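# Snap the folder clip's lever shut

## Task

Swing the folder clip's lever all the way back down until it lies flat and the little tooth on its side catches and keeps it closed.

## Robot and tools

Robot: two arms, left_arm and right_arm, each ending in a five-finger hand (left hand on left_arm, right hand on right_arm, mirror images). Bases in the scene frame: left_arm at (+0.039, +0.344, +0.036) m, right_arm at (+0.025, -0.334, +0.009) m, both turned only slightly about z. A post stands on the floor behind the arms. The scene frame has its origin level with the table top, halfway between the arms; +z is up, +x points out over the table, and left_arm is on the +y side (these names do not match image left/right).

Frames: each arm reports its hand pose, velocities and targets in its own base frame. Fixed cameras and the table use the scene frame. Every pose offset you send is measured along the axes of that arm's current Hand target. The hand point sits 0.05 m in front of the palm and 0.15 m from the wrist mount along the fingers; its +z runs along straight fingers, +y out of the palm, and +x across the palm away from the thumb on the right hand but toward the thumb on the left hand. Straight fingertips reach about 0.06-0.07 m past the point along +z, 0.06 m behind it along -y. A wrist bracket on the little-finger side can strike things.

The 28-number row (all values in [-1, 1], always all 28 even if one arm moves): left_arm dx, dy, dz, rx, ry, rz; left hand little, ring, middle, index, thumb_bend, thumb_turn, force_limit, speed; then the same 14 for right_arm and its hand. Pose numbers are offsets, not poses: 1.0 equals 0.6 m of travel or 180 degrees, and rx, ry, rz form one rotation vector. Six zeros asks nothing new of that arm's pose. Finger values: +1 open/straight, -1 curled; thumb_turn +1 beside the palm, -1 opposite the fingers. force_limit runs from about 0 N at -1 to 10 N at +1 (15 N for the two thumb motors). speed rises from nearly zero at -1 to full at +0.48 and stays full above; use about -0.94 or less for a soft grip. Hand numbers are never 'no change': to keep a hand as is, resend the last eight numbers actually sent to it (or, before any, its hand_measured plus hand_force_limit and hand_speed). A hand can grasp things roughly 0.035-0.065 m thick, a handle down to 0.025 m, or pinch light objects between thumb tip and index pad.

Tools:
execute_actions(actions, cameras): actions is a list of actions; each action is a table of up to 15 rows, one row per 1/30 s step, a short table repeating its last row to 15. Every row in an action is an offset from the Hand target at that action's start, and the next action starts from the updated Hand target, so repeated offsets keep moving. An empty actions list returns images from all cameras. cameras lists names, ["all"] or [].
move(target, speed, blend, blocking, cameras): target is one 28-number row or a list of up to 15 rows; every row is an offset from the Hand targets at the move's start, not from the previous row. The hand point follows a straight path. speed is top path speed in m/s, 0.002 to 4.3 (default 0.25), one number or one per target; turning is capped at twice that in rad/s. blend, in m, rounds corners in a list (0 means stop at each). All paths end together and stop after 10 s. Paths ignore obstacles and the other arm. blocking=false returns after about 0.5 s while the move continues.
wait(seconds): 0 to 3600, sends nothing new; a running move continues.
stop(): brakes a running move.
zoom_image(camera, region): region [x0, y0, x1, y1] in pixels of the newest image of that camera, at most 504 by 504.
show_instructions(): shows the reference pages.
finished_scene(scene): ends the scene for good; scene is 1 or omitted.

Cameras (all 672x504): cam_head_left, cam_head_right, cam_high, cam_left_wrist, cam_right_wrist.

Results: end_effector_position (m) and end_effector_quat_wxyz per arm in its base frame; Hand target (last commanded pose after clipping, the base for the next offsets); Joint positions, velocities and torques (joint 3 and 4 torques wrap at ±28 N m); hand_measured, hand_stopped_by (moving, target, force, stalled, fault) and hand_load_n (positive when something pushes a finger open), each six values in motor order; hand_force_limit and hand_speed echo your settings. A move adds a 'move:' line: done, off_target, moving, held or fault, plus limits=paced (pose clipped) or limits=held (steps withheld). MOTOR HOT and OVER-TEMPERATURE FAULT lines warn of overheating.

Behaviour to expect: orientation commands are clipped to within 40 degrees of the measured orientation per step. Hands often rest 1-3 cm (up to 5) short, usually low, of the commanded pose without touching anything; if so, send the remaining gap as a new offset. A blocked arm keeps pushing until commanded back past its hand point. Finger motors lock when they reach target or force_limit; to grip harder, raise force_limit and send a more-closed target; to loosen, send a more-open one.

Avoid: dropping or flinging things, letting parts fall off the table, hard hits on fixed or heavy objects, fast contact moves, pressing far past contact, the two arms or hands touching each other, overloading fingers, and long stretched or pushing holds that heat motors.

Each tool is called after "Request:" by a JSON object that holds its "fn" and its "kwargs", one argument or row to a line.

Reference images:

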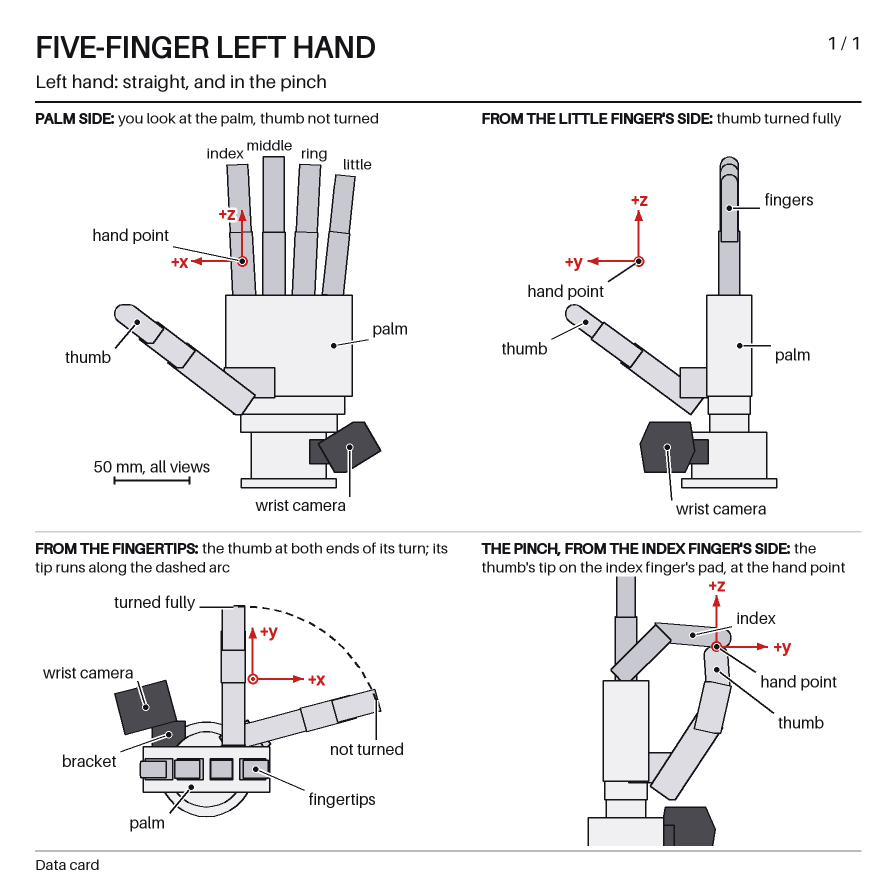

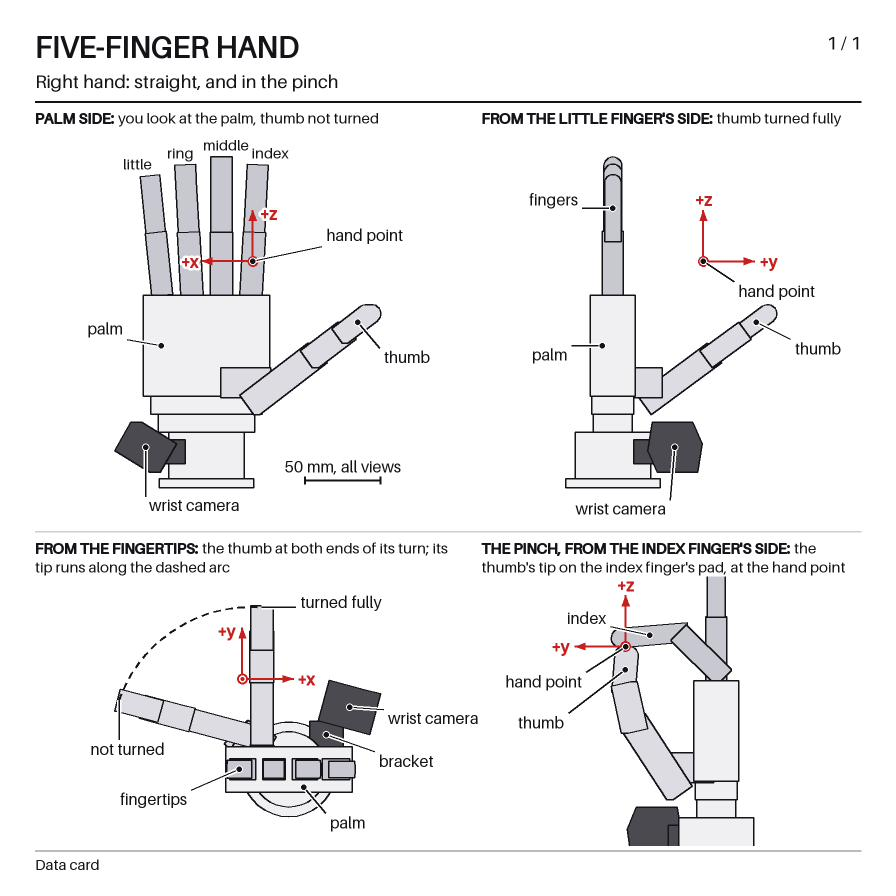

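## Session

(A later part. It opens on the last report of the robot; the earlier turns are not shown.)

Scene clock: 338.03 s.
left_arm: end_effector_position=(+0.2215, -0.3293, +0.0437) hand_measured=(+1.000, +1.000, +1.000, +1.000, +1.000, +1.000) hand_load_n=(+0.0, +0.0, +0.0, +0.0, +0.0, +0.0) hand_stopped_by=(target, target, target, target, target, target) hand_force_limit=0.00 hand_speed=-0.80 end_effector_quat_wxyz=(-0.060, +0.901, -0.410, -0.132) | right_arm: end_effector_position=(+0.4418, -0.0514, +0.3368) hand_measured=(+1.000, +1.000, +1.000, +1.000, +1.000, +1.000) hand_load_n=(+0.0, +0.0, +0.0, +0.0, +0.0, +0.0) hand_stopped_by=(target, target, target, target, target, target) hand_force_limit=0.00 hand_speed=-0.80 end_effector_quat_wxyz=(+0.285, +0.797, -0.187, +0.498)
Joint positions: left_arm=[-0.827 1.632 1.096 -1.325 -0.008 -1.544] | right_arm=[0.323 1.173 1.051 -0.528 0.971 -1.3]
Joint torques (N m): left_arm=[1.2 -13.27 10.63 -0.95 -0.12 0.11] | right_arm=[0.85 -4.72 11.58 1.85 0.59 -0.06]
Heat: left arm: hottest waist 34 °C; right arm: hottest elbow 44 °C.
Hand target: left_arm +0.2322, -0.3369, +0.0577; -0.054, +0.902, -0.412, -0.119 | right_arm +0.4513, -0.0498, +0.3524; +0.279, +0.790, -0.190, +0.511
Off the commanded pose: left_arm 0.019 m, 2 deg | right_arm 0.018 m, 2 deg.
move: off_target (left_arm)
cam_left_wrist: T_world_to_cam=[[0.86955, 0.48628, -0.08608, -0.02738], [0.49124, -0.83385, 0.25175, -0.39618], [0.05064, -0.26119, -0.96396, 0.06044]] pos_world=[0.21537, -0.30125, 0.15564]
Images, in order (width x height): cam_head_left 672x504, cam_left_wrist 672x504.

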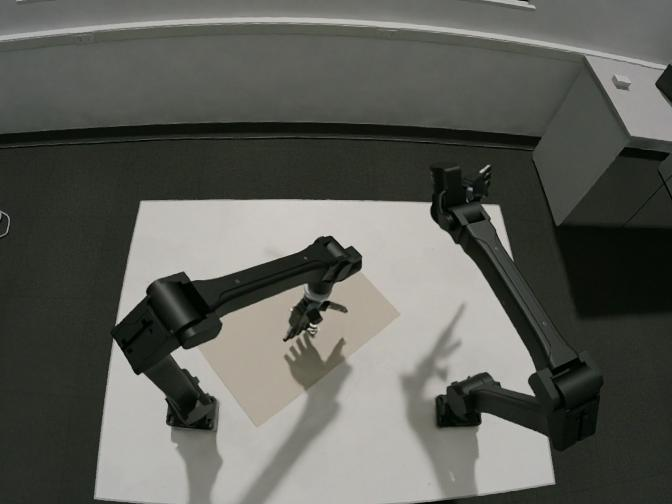

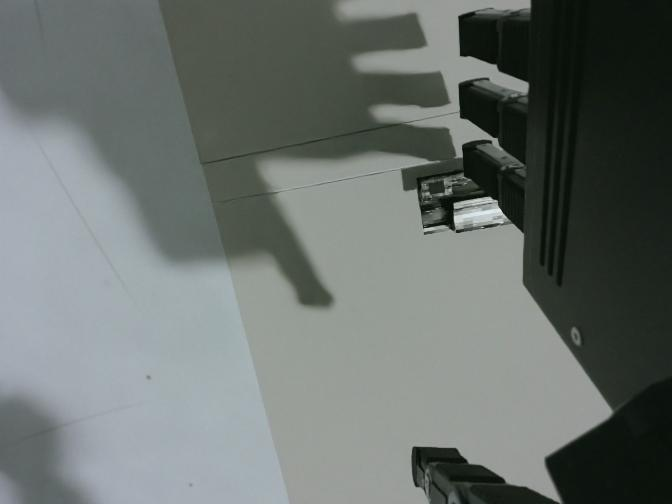

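Request:
{"fn": "move", "kwargs": {
  "target": [
    [-0.0277,0.0,-0.1033,0,0,0,1,1,1,1,1,1,0,-0.8,0,0,0,0,0,0,1,1,1,1,1,1,0,-0.8],
    [-0.0747,-0.1765,-0.091,0,0,0,1,1,1,1,1,1,0,-0.8,0,0,0,0,0,0,1,1,1,1,1,1,0,-0.8]
  ],
  "speed": 0.15,
  "blend": 0.01,
  "cameras": ["cam_left_wrist","cam_head_left","cam_high"]
}}

Request:
{"fn": "zoom_image", "kwargs": {
  "camera": "cam_left_wrist",
  "region": [280, 180, 460, 320]
}}

Request:
{"fn": "zoom_image", "kwargs": {
  "camera": "cam_head_left",
  "region": [260, 270, 350, 360]
}}

Scene clock: 361.80 s.
left_arm: end_effector_position=(+0.2876, -0.2431, +0.1128) hand_measured=(+1.000, +1.000, +1.000, +1.000, +1.000, +1.000) hand_load_n=(+0.0, +0.0, +0.0, +0.0, +0.0, +0.0) hand_stopped_by=(target, target, target, target, target, target) hand_force_limit=0.00 hand_speed=-0.80 end_effector_quat_wxyz=(-0.056, +0.902, -0.409, -0.128) | right_arm: end_effector_position=(+0.4418, -0.0514, +0.3368) hand_measured=(+1.000, +1.000, +1.000, +1.000, +1.000, +1.000) hand_load_n=(-0.5, +0.0, +0.0, +0.0, +0.0, +0.0) hand_stopped_by=(target, target, target, target, target, target) hand_force_limit=0.00 hand_speed=-0.80 end_effector_quat_wxyz=(+0.285, +0.797, -0.187, +0.498)
Joint positions: left_arm=[-0.563 1.531 1.177 -1.486 -0.075 -1.293] | right_arm=[0.323 1.173 1.051 -0.528 0.971 -1.3]
Joint torques (N m): left_arm=[0.91 -12.16 10.25 -0.7 -0.13 0.11] | right_arm=[0.79 -4.89 11.54 1.8 0.61 -0.05]
Heat: left arm: hottest elbow 36 °C; right arm: hottest elbow 44 °C.
Hand target: left_arm +0.2932, -0.2456, +0.1220; -0.054, +0.902, -0.412, -0.119 | right_arm +0.4513, -0.0498, +0.3524; +0.279, +0.790, -0.190, +0.511
Off the commanded pose: left_arm 0.011 m, 1 deg | right_arm 0.018 m, 2 deg.
move: off_target (left_arm)
cam_left_wrist: T_world_to_cam=[[0.86813, 0.4886, -0.08729, -0.11984], [0.49321, -0.82949, 0.26208, -0.37477], [0.05565, -0.27057, -0.96109, 0.1422]] pos_world=[0.28096, -0.21384, 0.22443]
Images, in order (width x height): cam_head_left 672x504, cam_high 672x504, cam_left_wrist 672x504.

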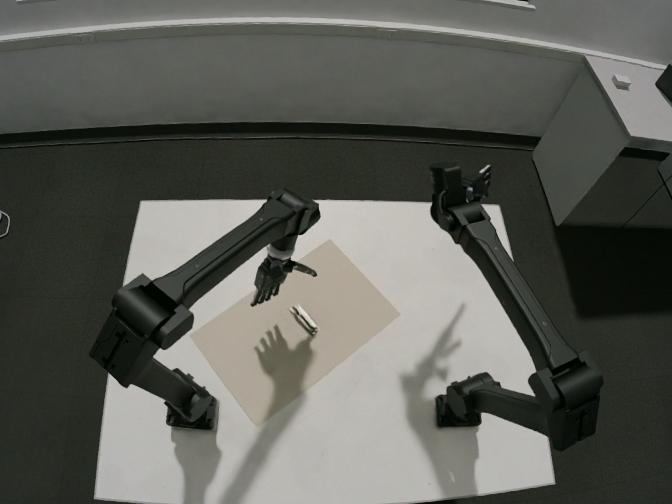

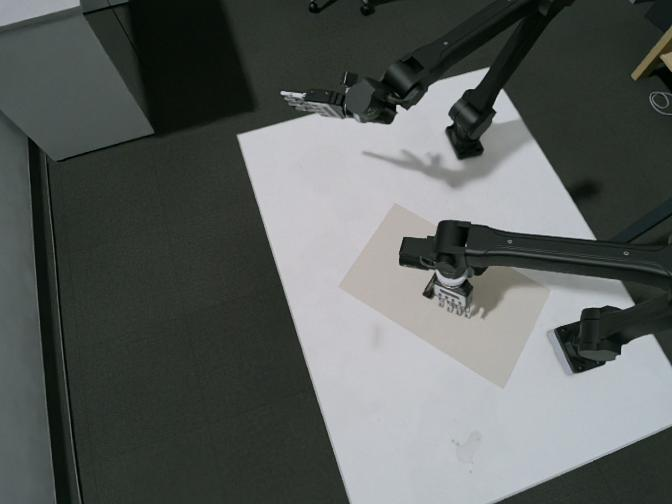

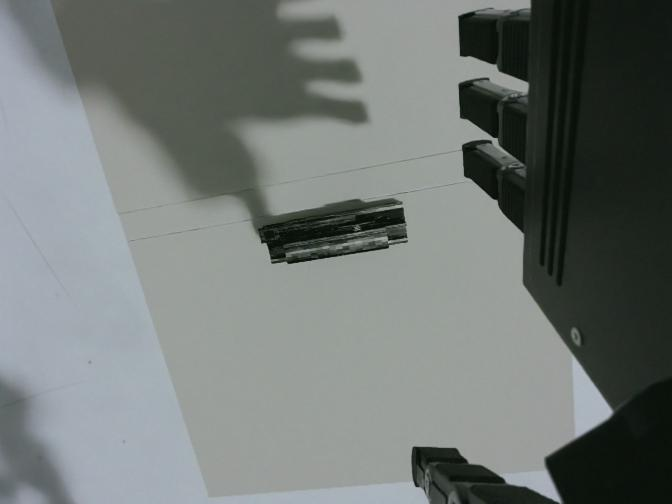

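Scaled by 2.800 from the camera's image (finer frame: 960x720).

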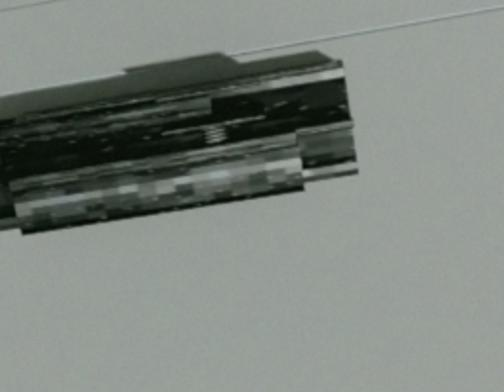

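Scaled by 5.600 from the camera's image (finer frame: 960x720).

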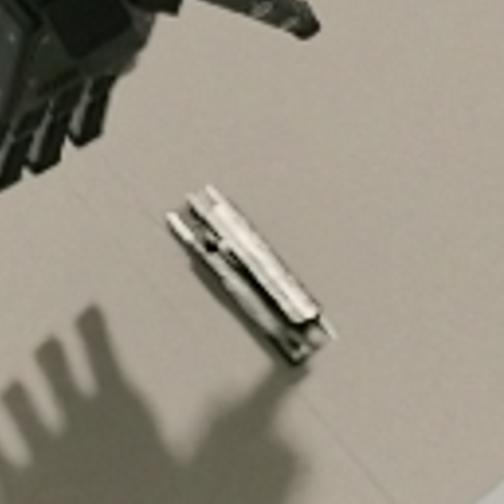

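Request:
{"fn": "zoom_image", "kwargs": {
  "camera": "cam_left_wrist",
  "region": [235, 180, 425, 290]
}}

Request:
{"fn": "zoom_image", "kwargs": {
  "camera": "cam_left_wrist",
  "region": [250, 205, 330, 275]
}}

Request:
{"fn": "zoom_image", "kwargs": {
  "camera": "cam_head_left",
  "region": [280, 295, 330, 345]
}}

Scaled by 2.653 from the camera's image (finer frame: 960x720).

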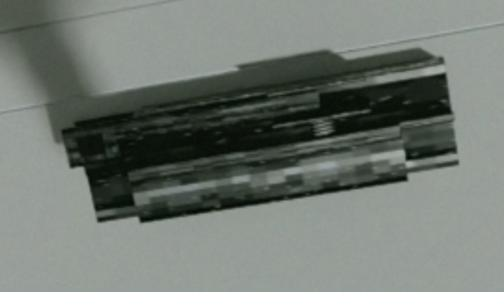

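Scaled by 6.300 from the camera's image (finer frame: 960x720).

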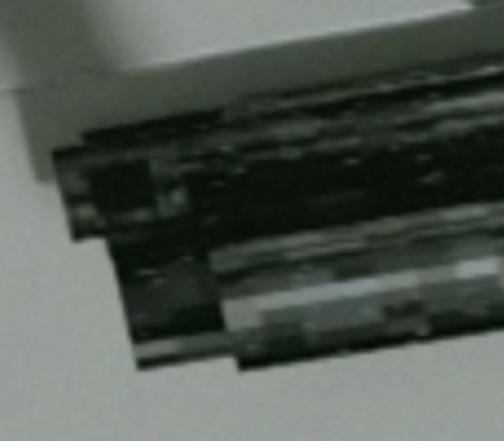

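Scaled by 10.080 from the camera's image (finer frame: 960x720).

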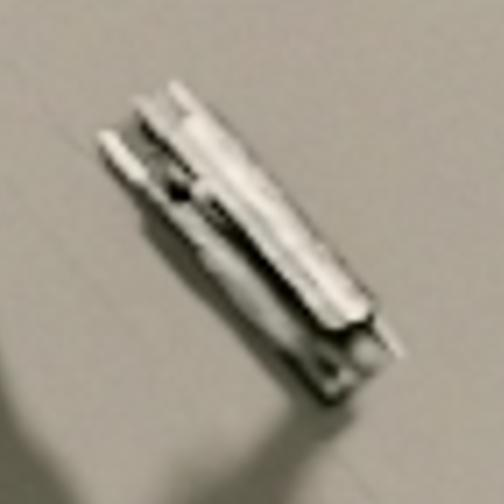

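Request:
{"fn": "move", "kwargs": {
  "target": [-0.2503,-0.1895,-0.1547,0,0,0,1,1,1,1,1,1,0,-0.8,-0.2638,-0.1895,-0.3653,0.808,0.131,-0.145,1,1,1,1,1,-1,0,0],
  "speed": 0.35,
  "cameras": ["cam_head_left","cam_right_wrist"]
}}

Scene clock: 418.20 s.
left_arm: end_effector_position=(+0.2904, -0.0806, +0.2307) hand_measured=(+1.000, +1.000, +1.000, +1.000, +1.000, +1.000) hand_load_n=(+0.0, +0.0, +0.0, +0.0, +0.0, +0.0) hand_stopped_by=(target, target, target, target, target, target) hand_force_limit=0.00 hand_speed=-0.80 end_effector_quat_wxyz=(-0.051, +0.903, -0.419, -0.083) | right_arm: end_effector_position=(+0.3003, +0.1784, +0.2529) hand_measured=(+1.000, +1.000, +1.000, +1.000, +1.000, -1.000) hand_load_n=(+0.0, +0.0, +0.0, +0.0, +0.0, +0.0) hand_stopped_by=(target, target, target, target, target, target) hand_force_limit=0.00 hand_speed=0.00 end_effector_quat_wxyz=(+0.487, -0.514, -0.486, -0.512)
Joint positions: left_arm=[-0.147 1.256 1.23 -1.676 -0.145 -0.857] | right_arm=[-0.052 0.798 0.45 -0.139 -1.57 -2.054]
Joint torques (N m): left_arm=[1.2 -8.53 13.67 -0.61 -0.23 0.11] | right_arm=[1.55 0.32 7.46 1.4 -0.5 -0.08]
Heat: left arm: hottest elbow 40 °C; right arm: hottest elbow 45 °C.
Hand target: left_arm +0.3001, -0.0795, +0.2504; -0.054, +0.902, -0.412, -0.119 | right_arm +0.3000, +0.1797, +0.2502; +0.553, -0.423, -0.605, -0.386
Off the commanded pose: left_arm 0.022 m, 4 deg | right_arm 0.003 m, 24 deg.
joint sent to its limit (left arm) — joint 4 (wrist pitch), lower limit. The joint targets are off in orientation, not in position.
joint sent to its limit (right arm) — joint 5 (wrist yaw), lower limit; joint 6 (wrist roll), lower limit. The joint targets are off in orientation, not in position.
move: off_target (left_arm, right_arm)
cam_right_wrist: T_world_to_cam=[[0.95624, -0.06721, 0.28477, -0.35134], [0.19997, -0.56036, -0.80375, 0.23759], [0.21359, 0.82552, -0.5224, 0.03288]] pos_world=[0.28143, 0.08238, 0.30819]

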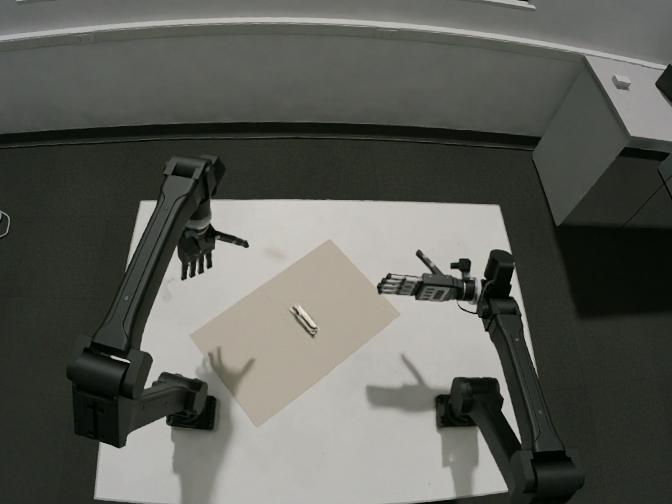

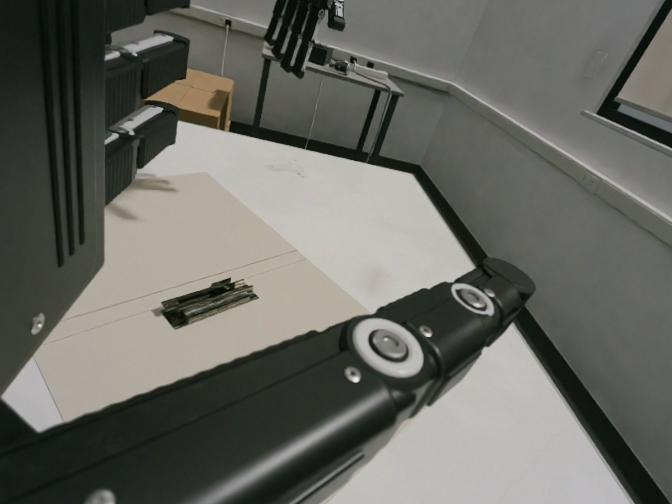

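Request:
{"fn": "zoom_image", "kwargs": {
  "camera": "cam_right_wrist",
  "region": [150, 262, 270, 342]
}}

Request:
{"fn": "zoom_image", "kwargs": {
  "camera": "cam_head_left",
  "region": [280, 295, 330, 345]
}}

Scaled by 4.200 from the camera's image (finer frame: 960x720).

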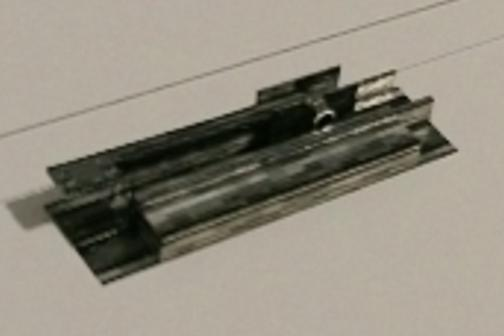

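Scaled by 10.080 from the camera's image (finer frame: 960x720).

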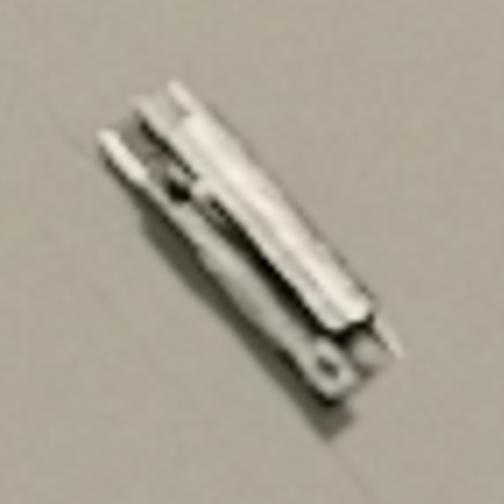

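Request:
{"fn": "move", "kwargs": {
  "target": [0,0,0,0,0,0,1,1,1,1,1,1,0,-0.8,-0.2883,0.003,0.2375,-0.1285,0.0279,0.0066,1,1,1,1,1,-1,0,0],
  "speed": 0.2,
  "cameras": ["cam_head_left","cam_right_wrist"]
}}

Scene clock: 456.60 s.
left_arm: end_effector_position=(+0.2903, -0.0806, +0.2307) hand_measured=(+1.000, +1.000, +1.000, +1.000, +1.000, +1.000) hand_load_n=(+0.0, +0.0, +0.0, +0.0, -0.5, +0.0) hand_stopped_by=(target, target, target, target, target, target) hand_force_limit=0.00 hand_speed=-0.80 end_effector_quat_wxyz=(-0.051, +0.902, -0.420, -0.083) | right_arm: end_effector_position=(+0.2625, +0.2979, +0.0669) hand_measured=(+1.000, +1.000, +1.000, +1.000, +1.000, -1.000) hand_load_n=(+0.0, +0.0, +0.0, +0.0, +0.0, +0.0) hand_stopped_by=(target, target, target, target, target, target) hand_force_limit=0.00 hand_speed=0.00 end_effector_quat_wxyz=(-0.477, +0.519, +0.495, +0.507)
Joint positions: left_arm=[-0.147 1.256 1.23 -1.676 -0.145 -0.856] | right_arm=[0.516 1.765 0.154 1.557 -1 -1.624]
Joint torques (N m): left_arm=[1.2 -8.47 13.7 -0.64 -0.23 0.11] | right_arm=[1.55 -3.6 0.38 2.17 0.16 0.24]
Heat: left arm: hottest elbow 41 °C; right arm: hottest elbow 42 °C.
Hand target: left_arm +0.3001, -0.0795, +0.2504; -0.054, +0.902, -0.412, -0.119 | right_arm +0.2577, +0.2989, +0.0650; -0.487, +0.514, +0.486, +0.511
Off the commanded pose: left_arm 0.022 m, 4 deg | right_arm 0.005 m, 2 deg.
joint sent to its limit (left arm) — joint 4 (wrist pitch), lower limit. The joint targets are off in orientation, not in position.
joint sent to its limit (right arm) — joint 4 (wrist pitch), upper limit. The joint targets still meet the commanded pose.
move: done
cam_right_wrist: T_world_to_cam=[[0.95353, -0.06005, 0.29526, -0.25627], [0.20627, -0.58422, -0.78495, 0.16672], [0.21963, 0.80937, -0.54468, -0.15007]] pos_world=[0.24293, 0.20348, 0.12479]

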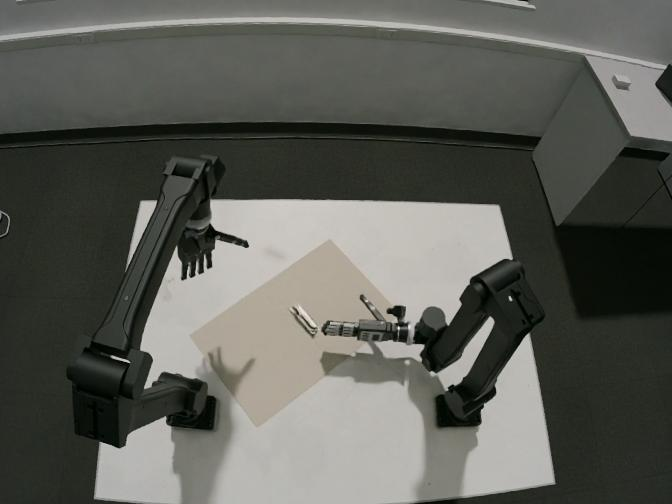

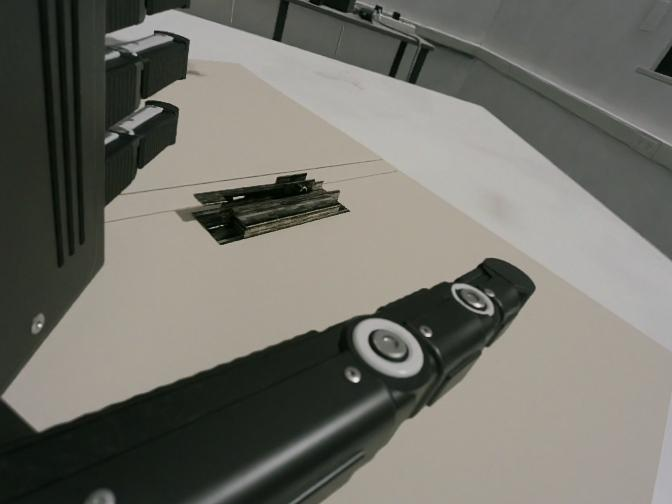

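Request:
{"fn": "zoom_image", "kwargs": {
  "camera": "cam_right_wrist",
  "region": [170, 150, 370, 260]
}}

Request:
{"fn": "zoom_image", "kwargs": {
  "camera": "cam_right_wrist",
  "region": [180, 175, 260, 250]
}}

Request:
{"fn": "zoom_image", "kwargs": {
  "camera": "cam_right_wrist",
  "region": [250, 165, 350, 235]
}}

Scaled by 2.520 from the camera's image (finer frame: 960x720).

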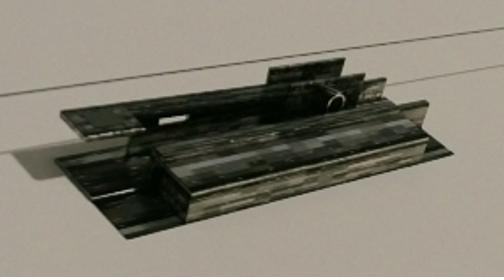

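Scaled by 6.300 from the camera's image (finer frame: 960x720).

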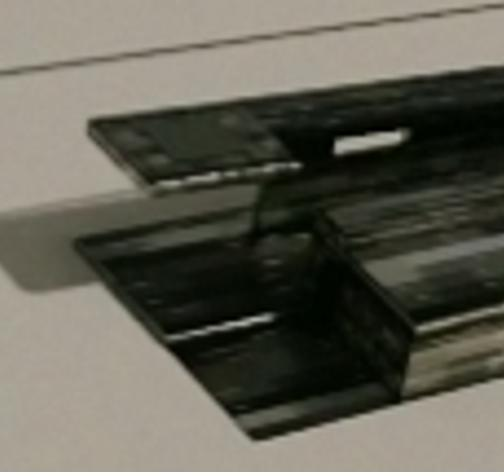

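Scaled by 5.040 from the camera's image (finer frame: 960x720).

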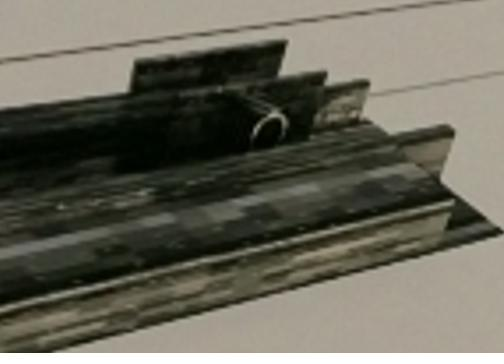

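Request:
{"fn": "move", "kwargs": {
  "target": [0,0,0,0,0,0,1,1,1,1,1,1,0,-0.8,0,-0.0367,0.1317,0,0,0,1,1,1,1,1,-1,0,0],
  "speed": 0.15,
  "cameras": ["cam_head_left","cam_right_wrist"]
}}

Scene clock: 515.17 s.
left_arm: end_effector_position=(+0.2903, -0.0806, +0.2307) hand_measured=(+1.000, +1.000, +1.000, +1.000, +1.000, +1.000) hand_load_n=(+0.0, +0.0, +0.0, +0.0, +0.0, +0.0) hand_stopped_by=(target, target, target, target, target, target) hand_force_limit=0.00 hand_speed=-0.80 end_effector_quat_wxyz=(-0.051, +0.902, -0.420, -0.083) | right_arm: end_effector_position=(+0.2387, +0.3730, +0.0622) hand_measured=(+1.000, +1.000, +1.000, +1.000, +1.000, -1.000) hand_load_n=(+0.0, +0.0, +0.0, +0.0, +0.0, +0.0) hand_stopped_by=(target, target, target, target, target, target) hand_force_limit=0.00 hand_speed=0.00 end_effector_quat_wxyz=(+0.481, -0.520, -0.491, -0.508)
Joint positions: left_arm=[-0.147 1.256 1.23 -1.676 -0.145 -0.856] | right_arm=[0.831 1.816 0.231 1.557 -0.683 -1.587]
Joint torques (N m): left_arm=[1.32 -8.53 13.68 -0.62 -0.23 0.11] | right_arm=[1.38 -4.48 2.17 2.35 0.21 0.22]
Heat: left arm: hottest elbow 44 °C; right arm: hottest elbow 36 °C.
Hand target: left_arm +0.3001, -0.0795, +0.2504; -0.054, +0.902, -0.412, -0.119 | right_arm +0.2400, +0.3788, +0.0649; +0.487, -0.515, -0.486, -0.511
Off the commanded pose: left_arm 0.022 m, 4 deg | right_arm 0.007 m, 1 deg.
joint sent to its limit (left arm) — joint 4 (wrist pitch), lower limit. The joint targets are off in orientation, not in position.
joint sent to its limit (right arm) — joint 4 (wrist pitch), upper limit. The joint targets still meet the commanded pose.
move: done
cam_right_wrist: T_world_to_cam=[[0.9557, -0.06476, 0.28714, -0.22598], [0.19866, -0.57794, -0.79153, 0.21169], [0.21721, 0.81351, -0.53947, -0.20955]] pos_world=[0.21943, 0.27818, 0.1194]

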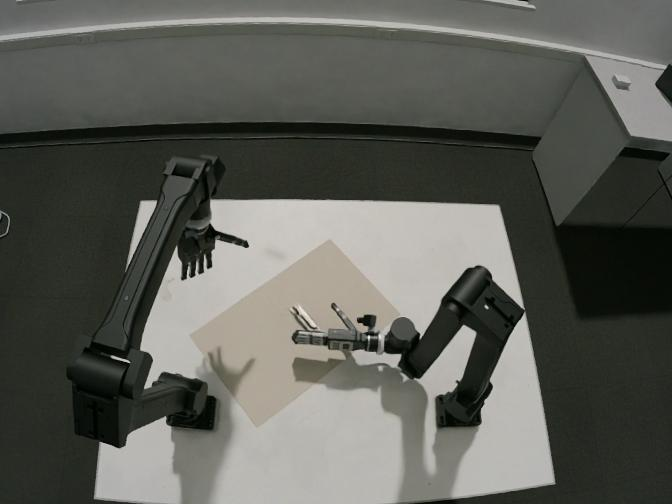

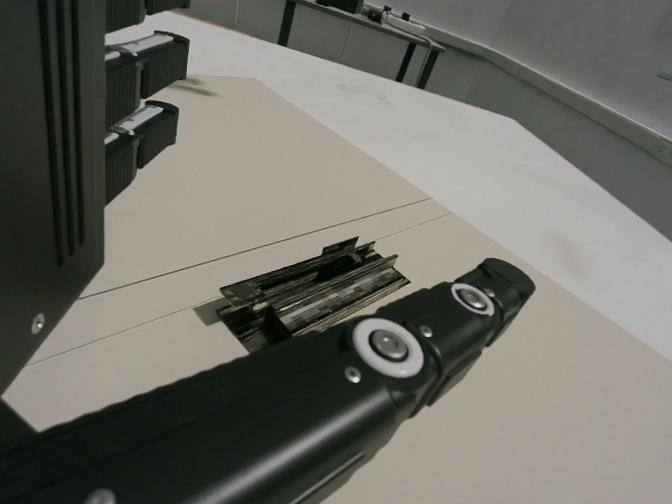

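Request:
{"fn": "zoom_image", "kwargs": {
  "camera": "cam_right_wrist",
  "region": [185, 270, 305, 360]
}}

Request:
{"fn": "zoom_image", "kwargs": {
  "camera": "cam_right_wrist",
  "region": [290, 225, 420, 315]
}}

Scaled by 4.200 from the camera's image (finer frame: 960x720).

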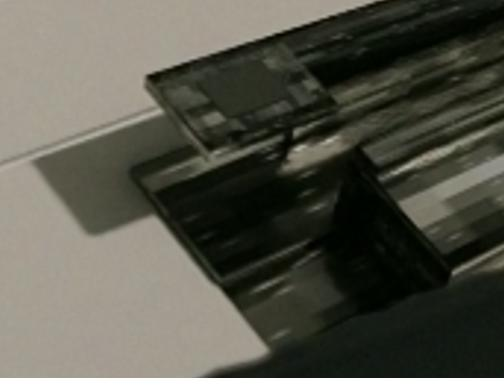

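Scaled by 3.877 from the camera's image (finer frame: 960x720).

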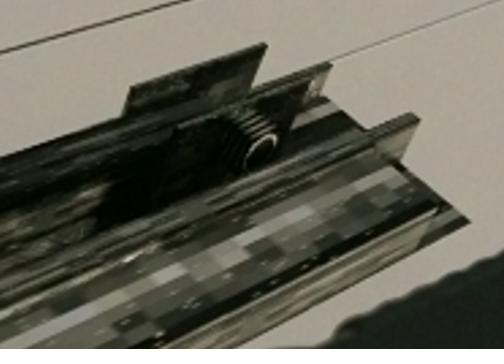

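Request:
{"fn": "zoom_image", "kwargs": {
  "camera": "cam_right_wrist",
  "region": [215, 270, 285, 330]
}}

Request:
{"fn": "zoom_image", "kwargs": {
  "camera": "cam_right_wrist",
  "region": [240, 240, 360, 310]
}}

Scaled by 7.200 from the camera's image (finer frame: 960x720).

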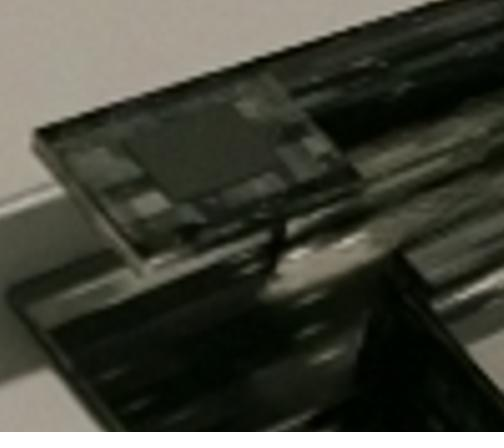

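Scaled by 4.200 from the camera's image (finer frame: 960x720).

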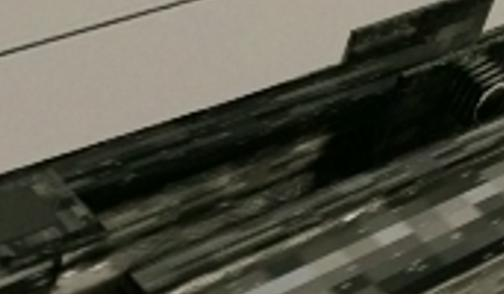

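Request:
{"fn": "finished_scene", "kwargs": {

}}

The scene is finished: the task was done.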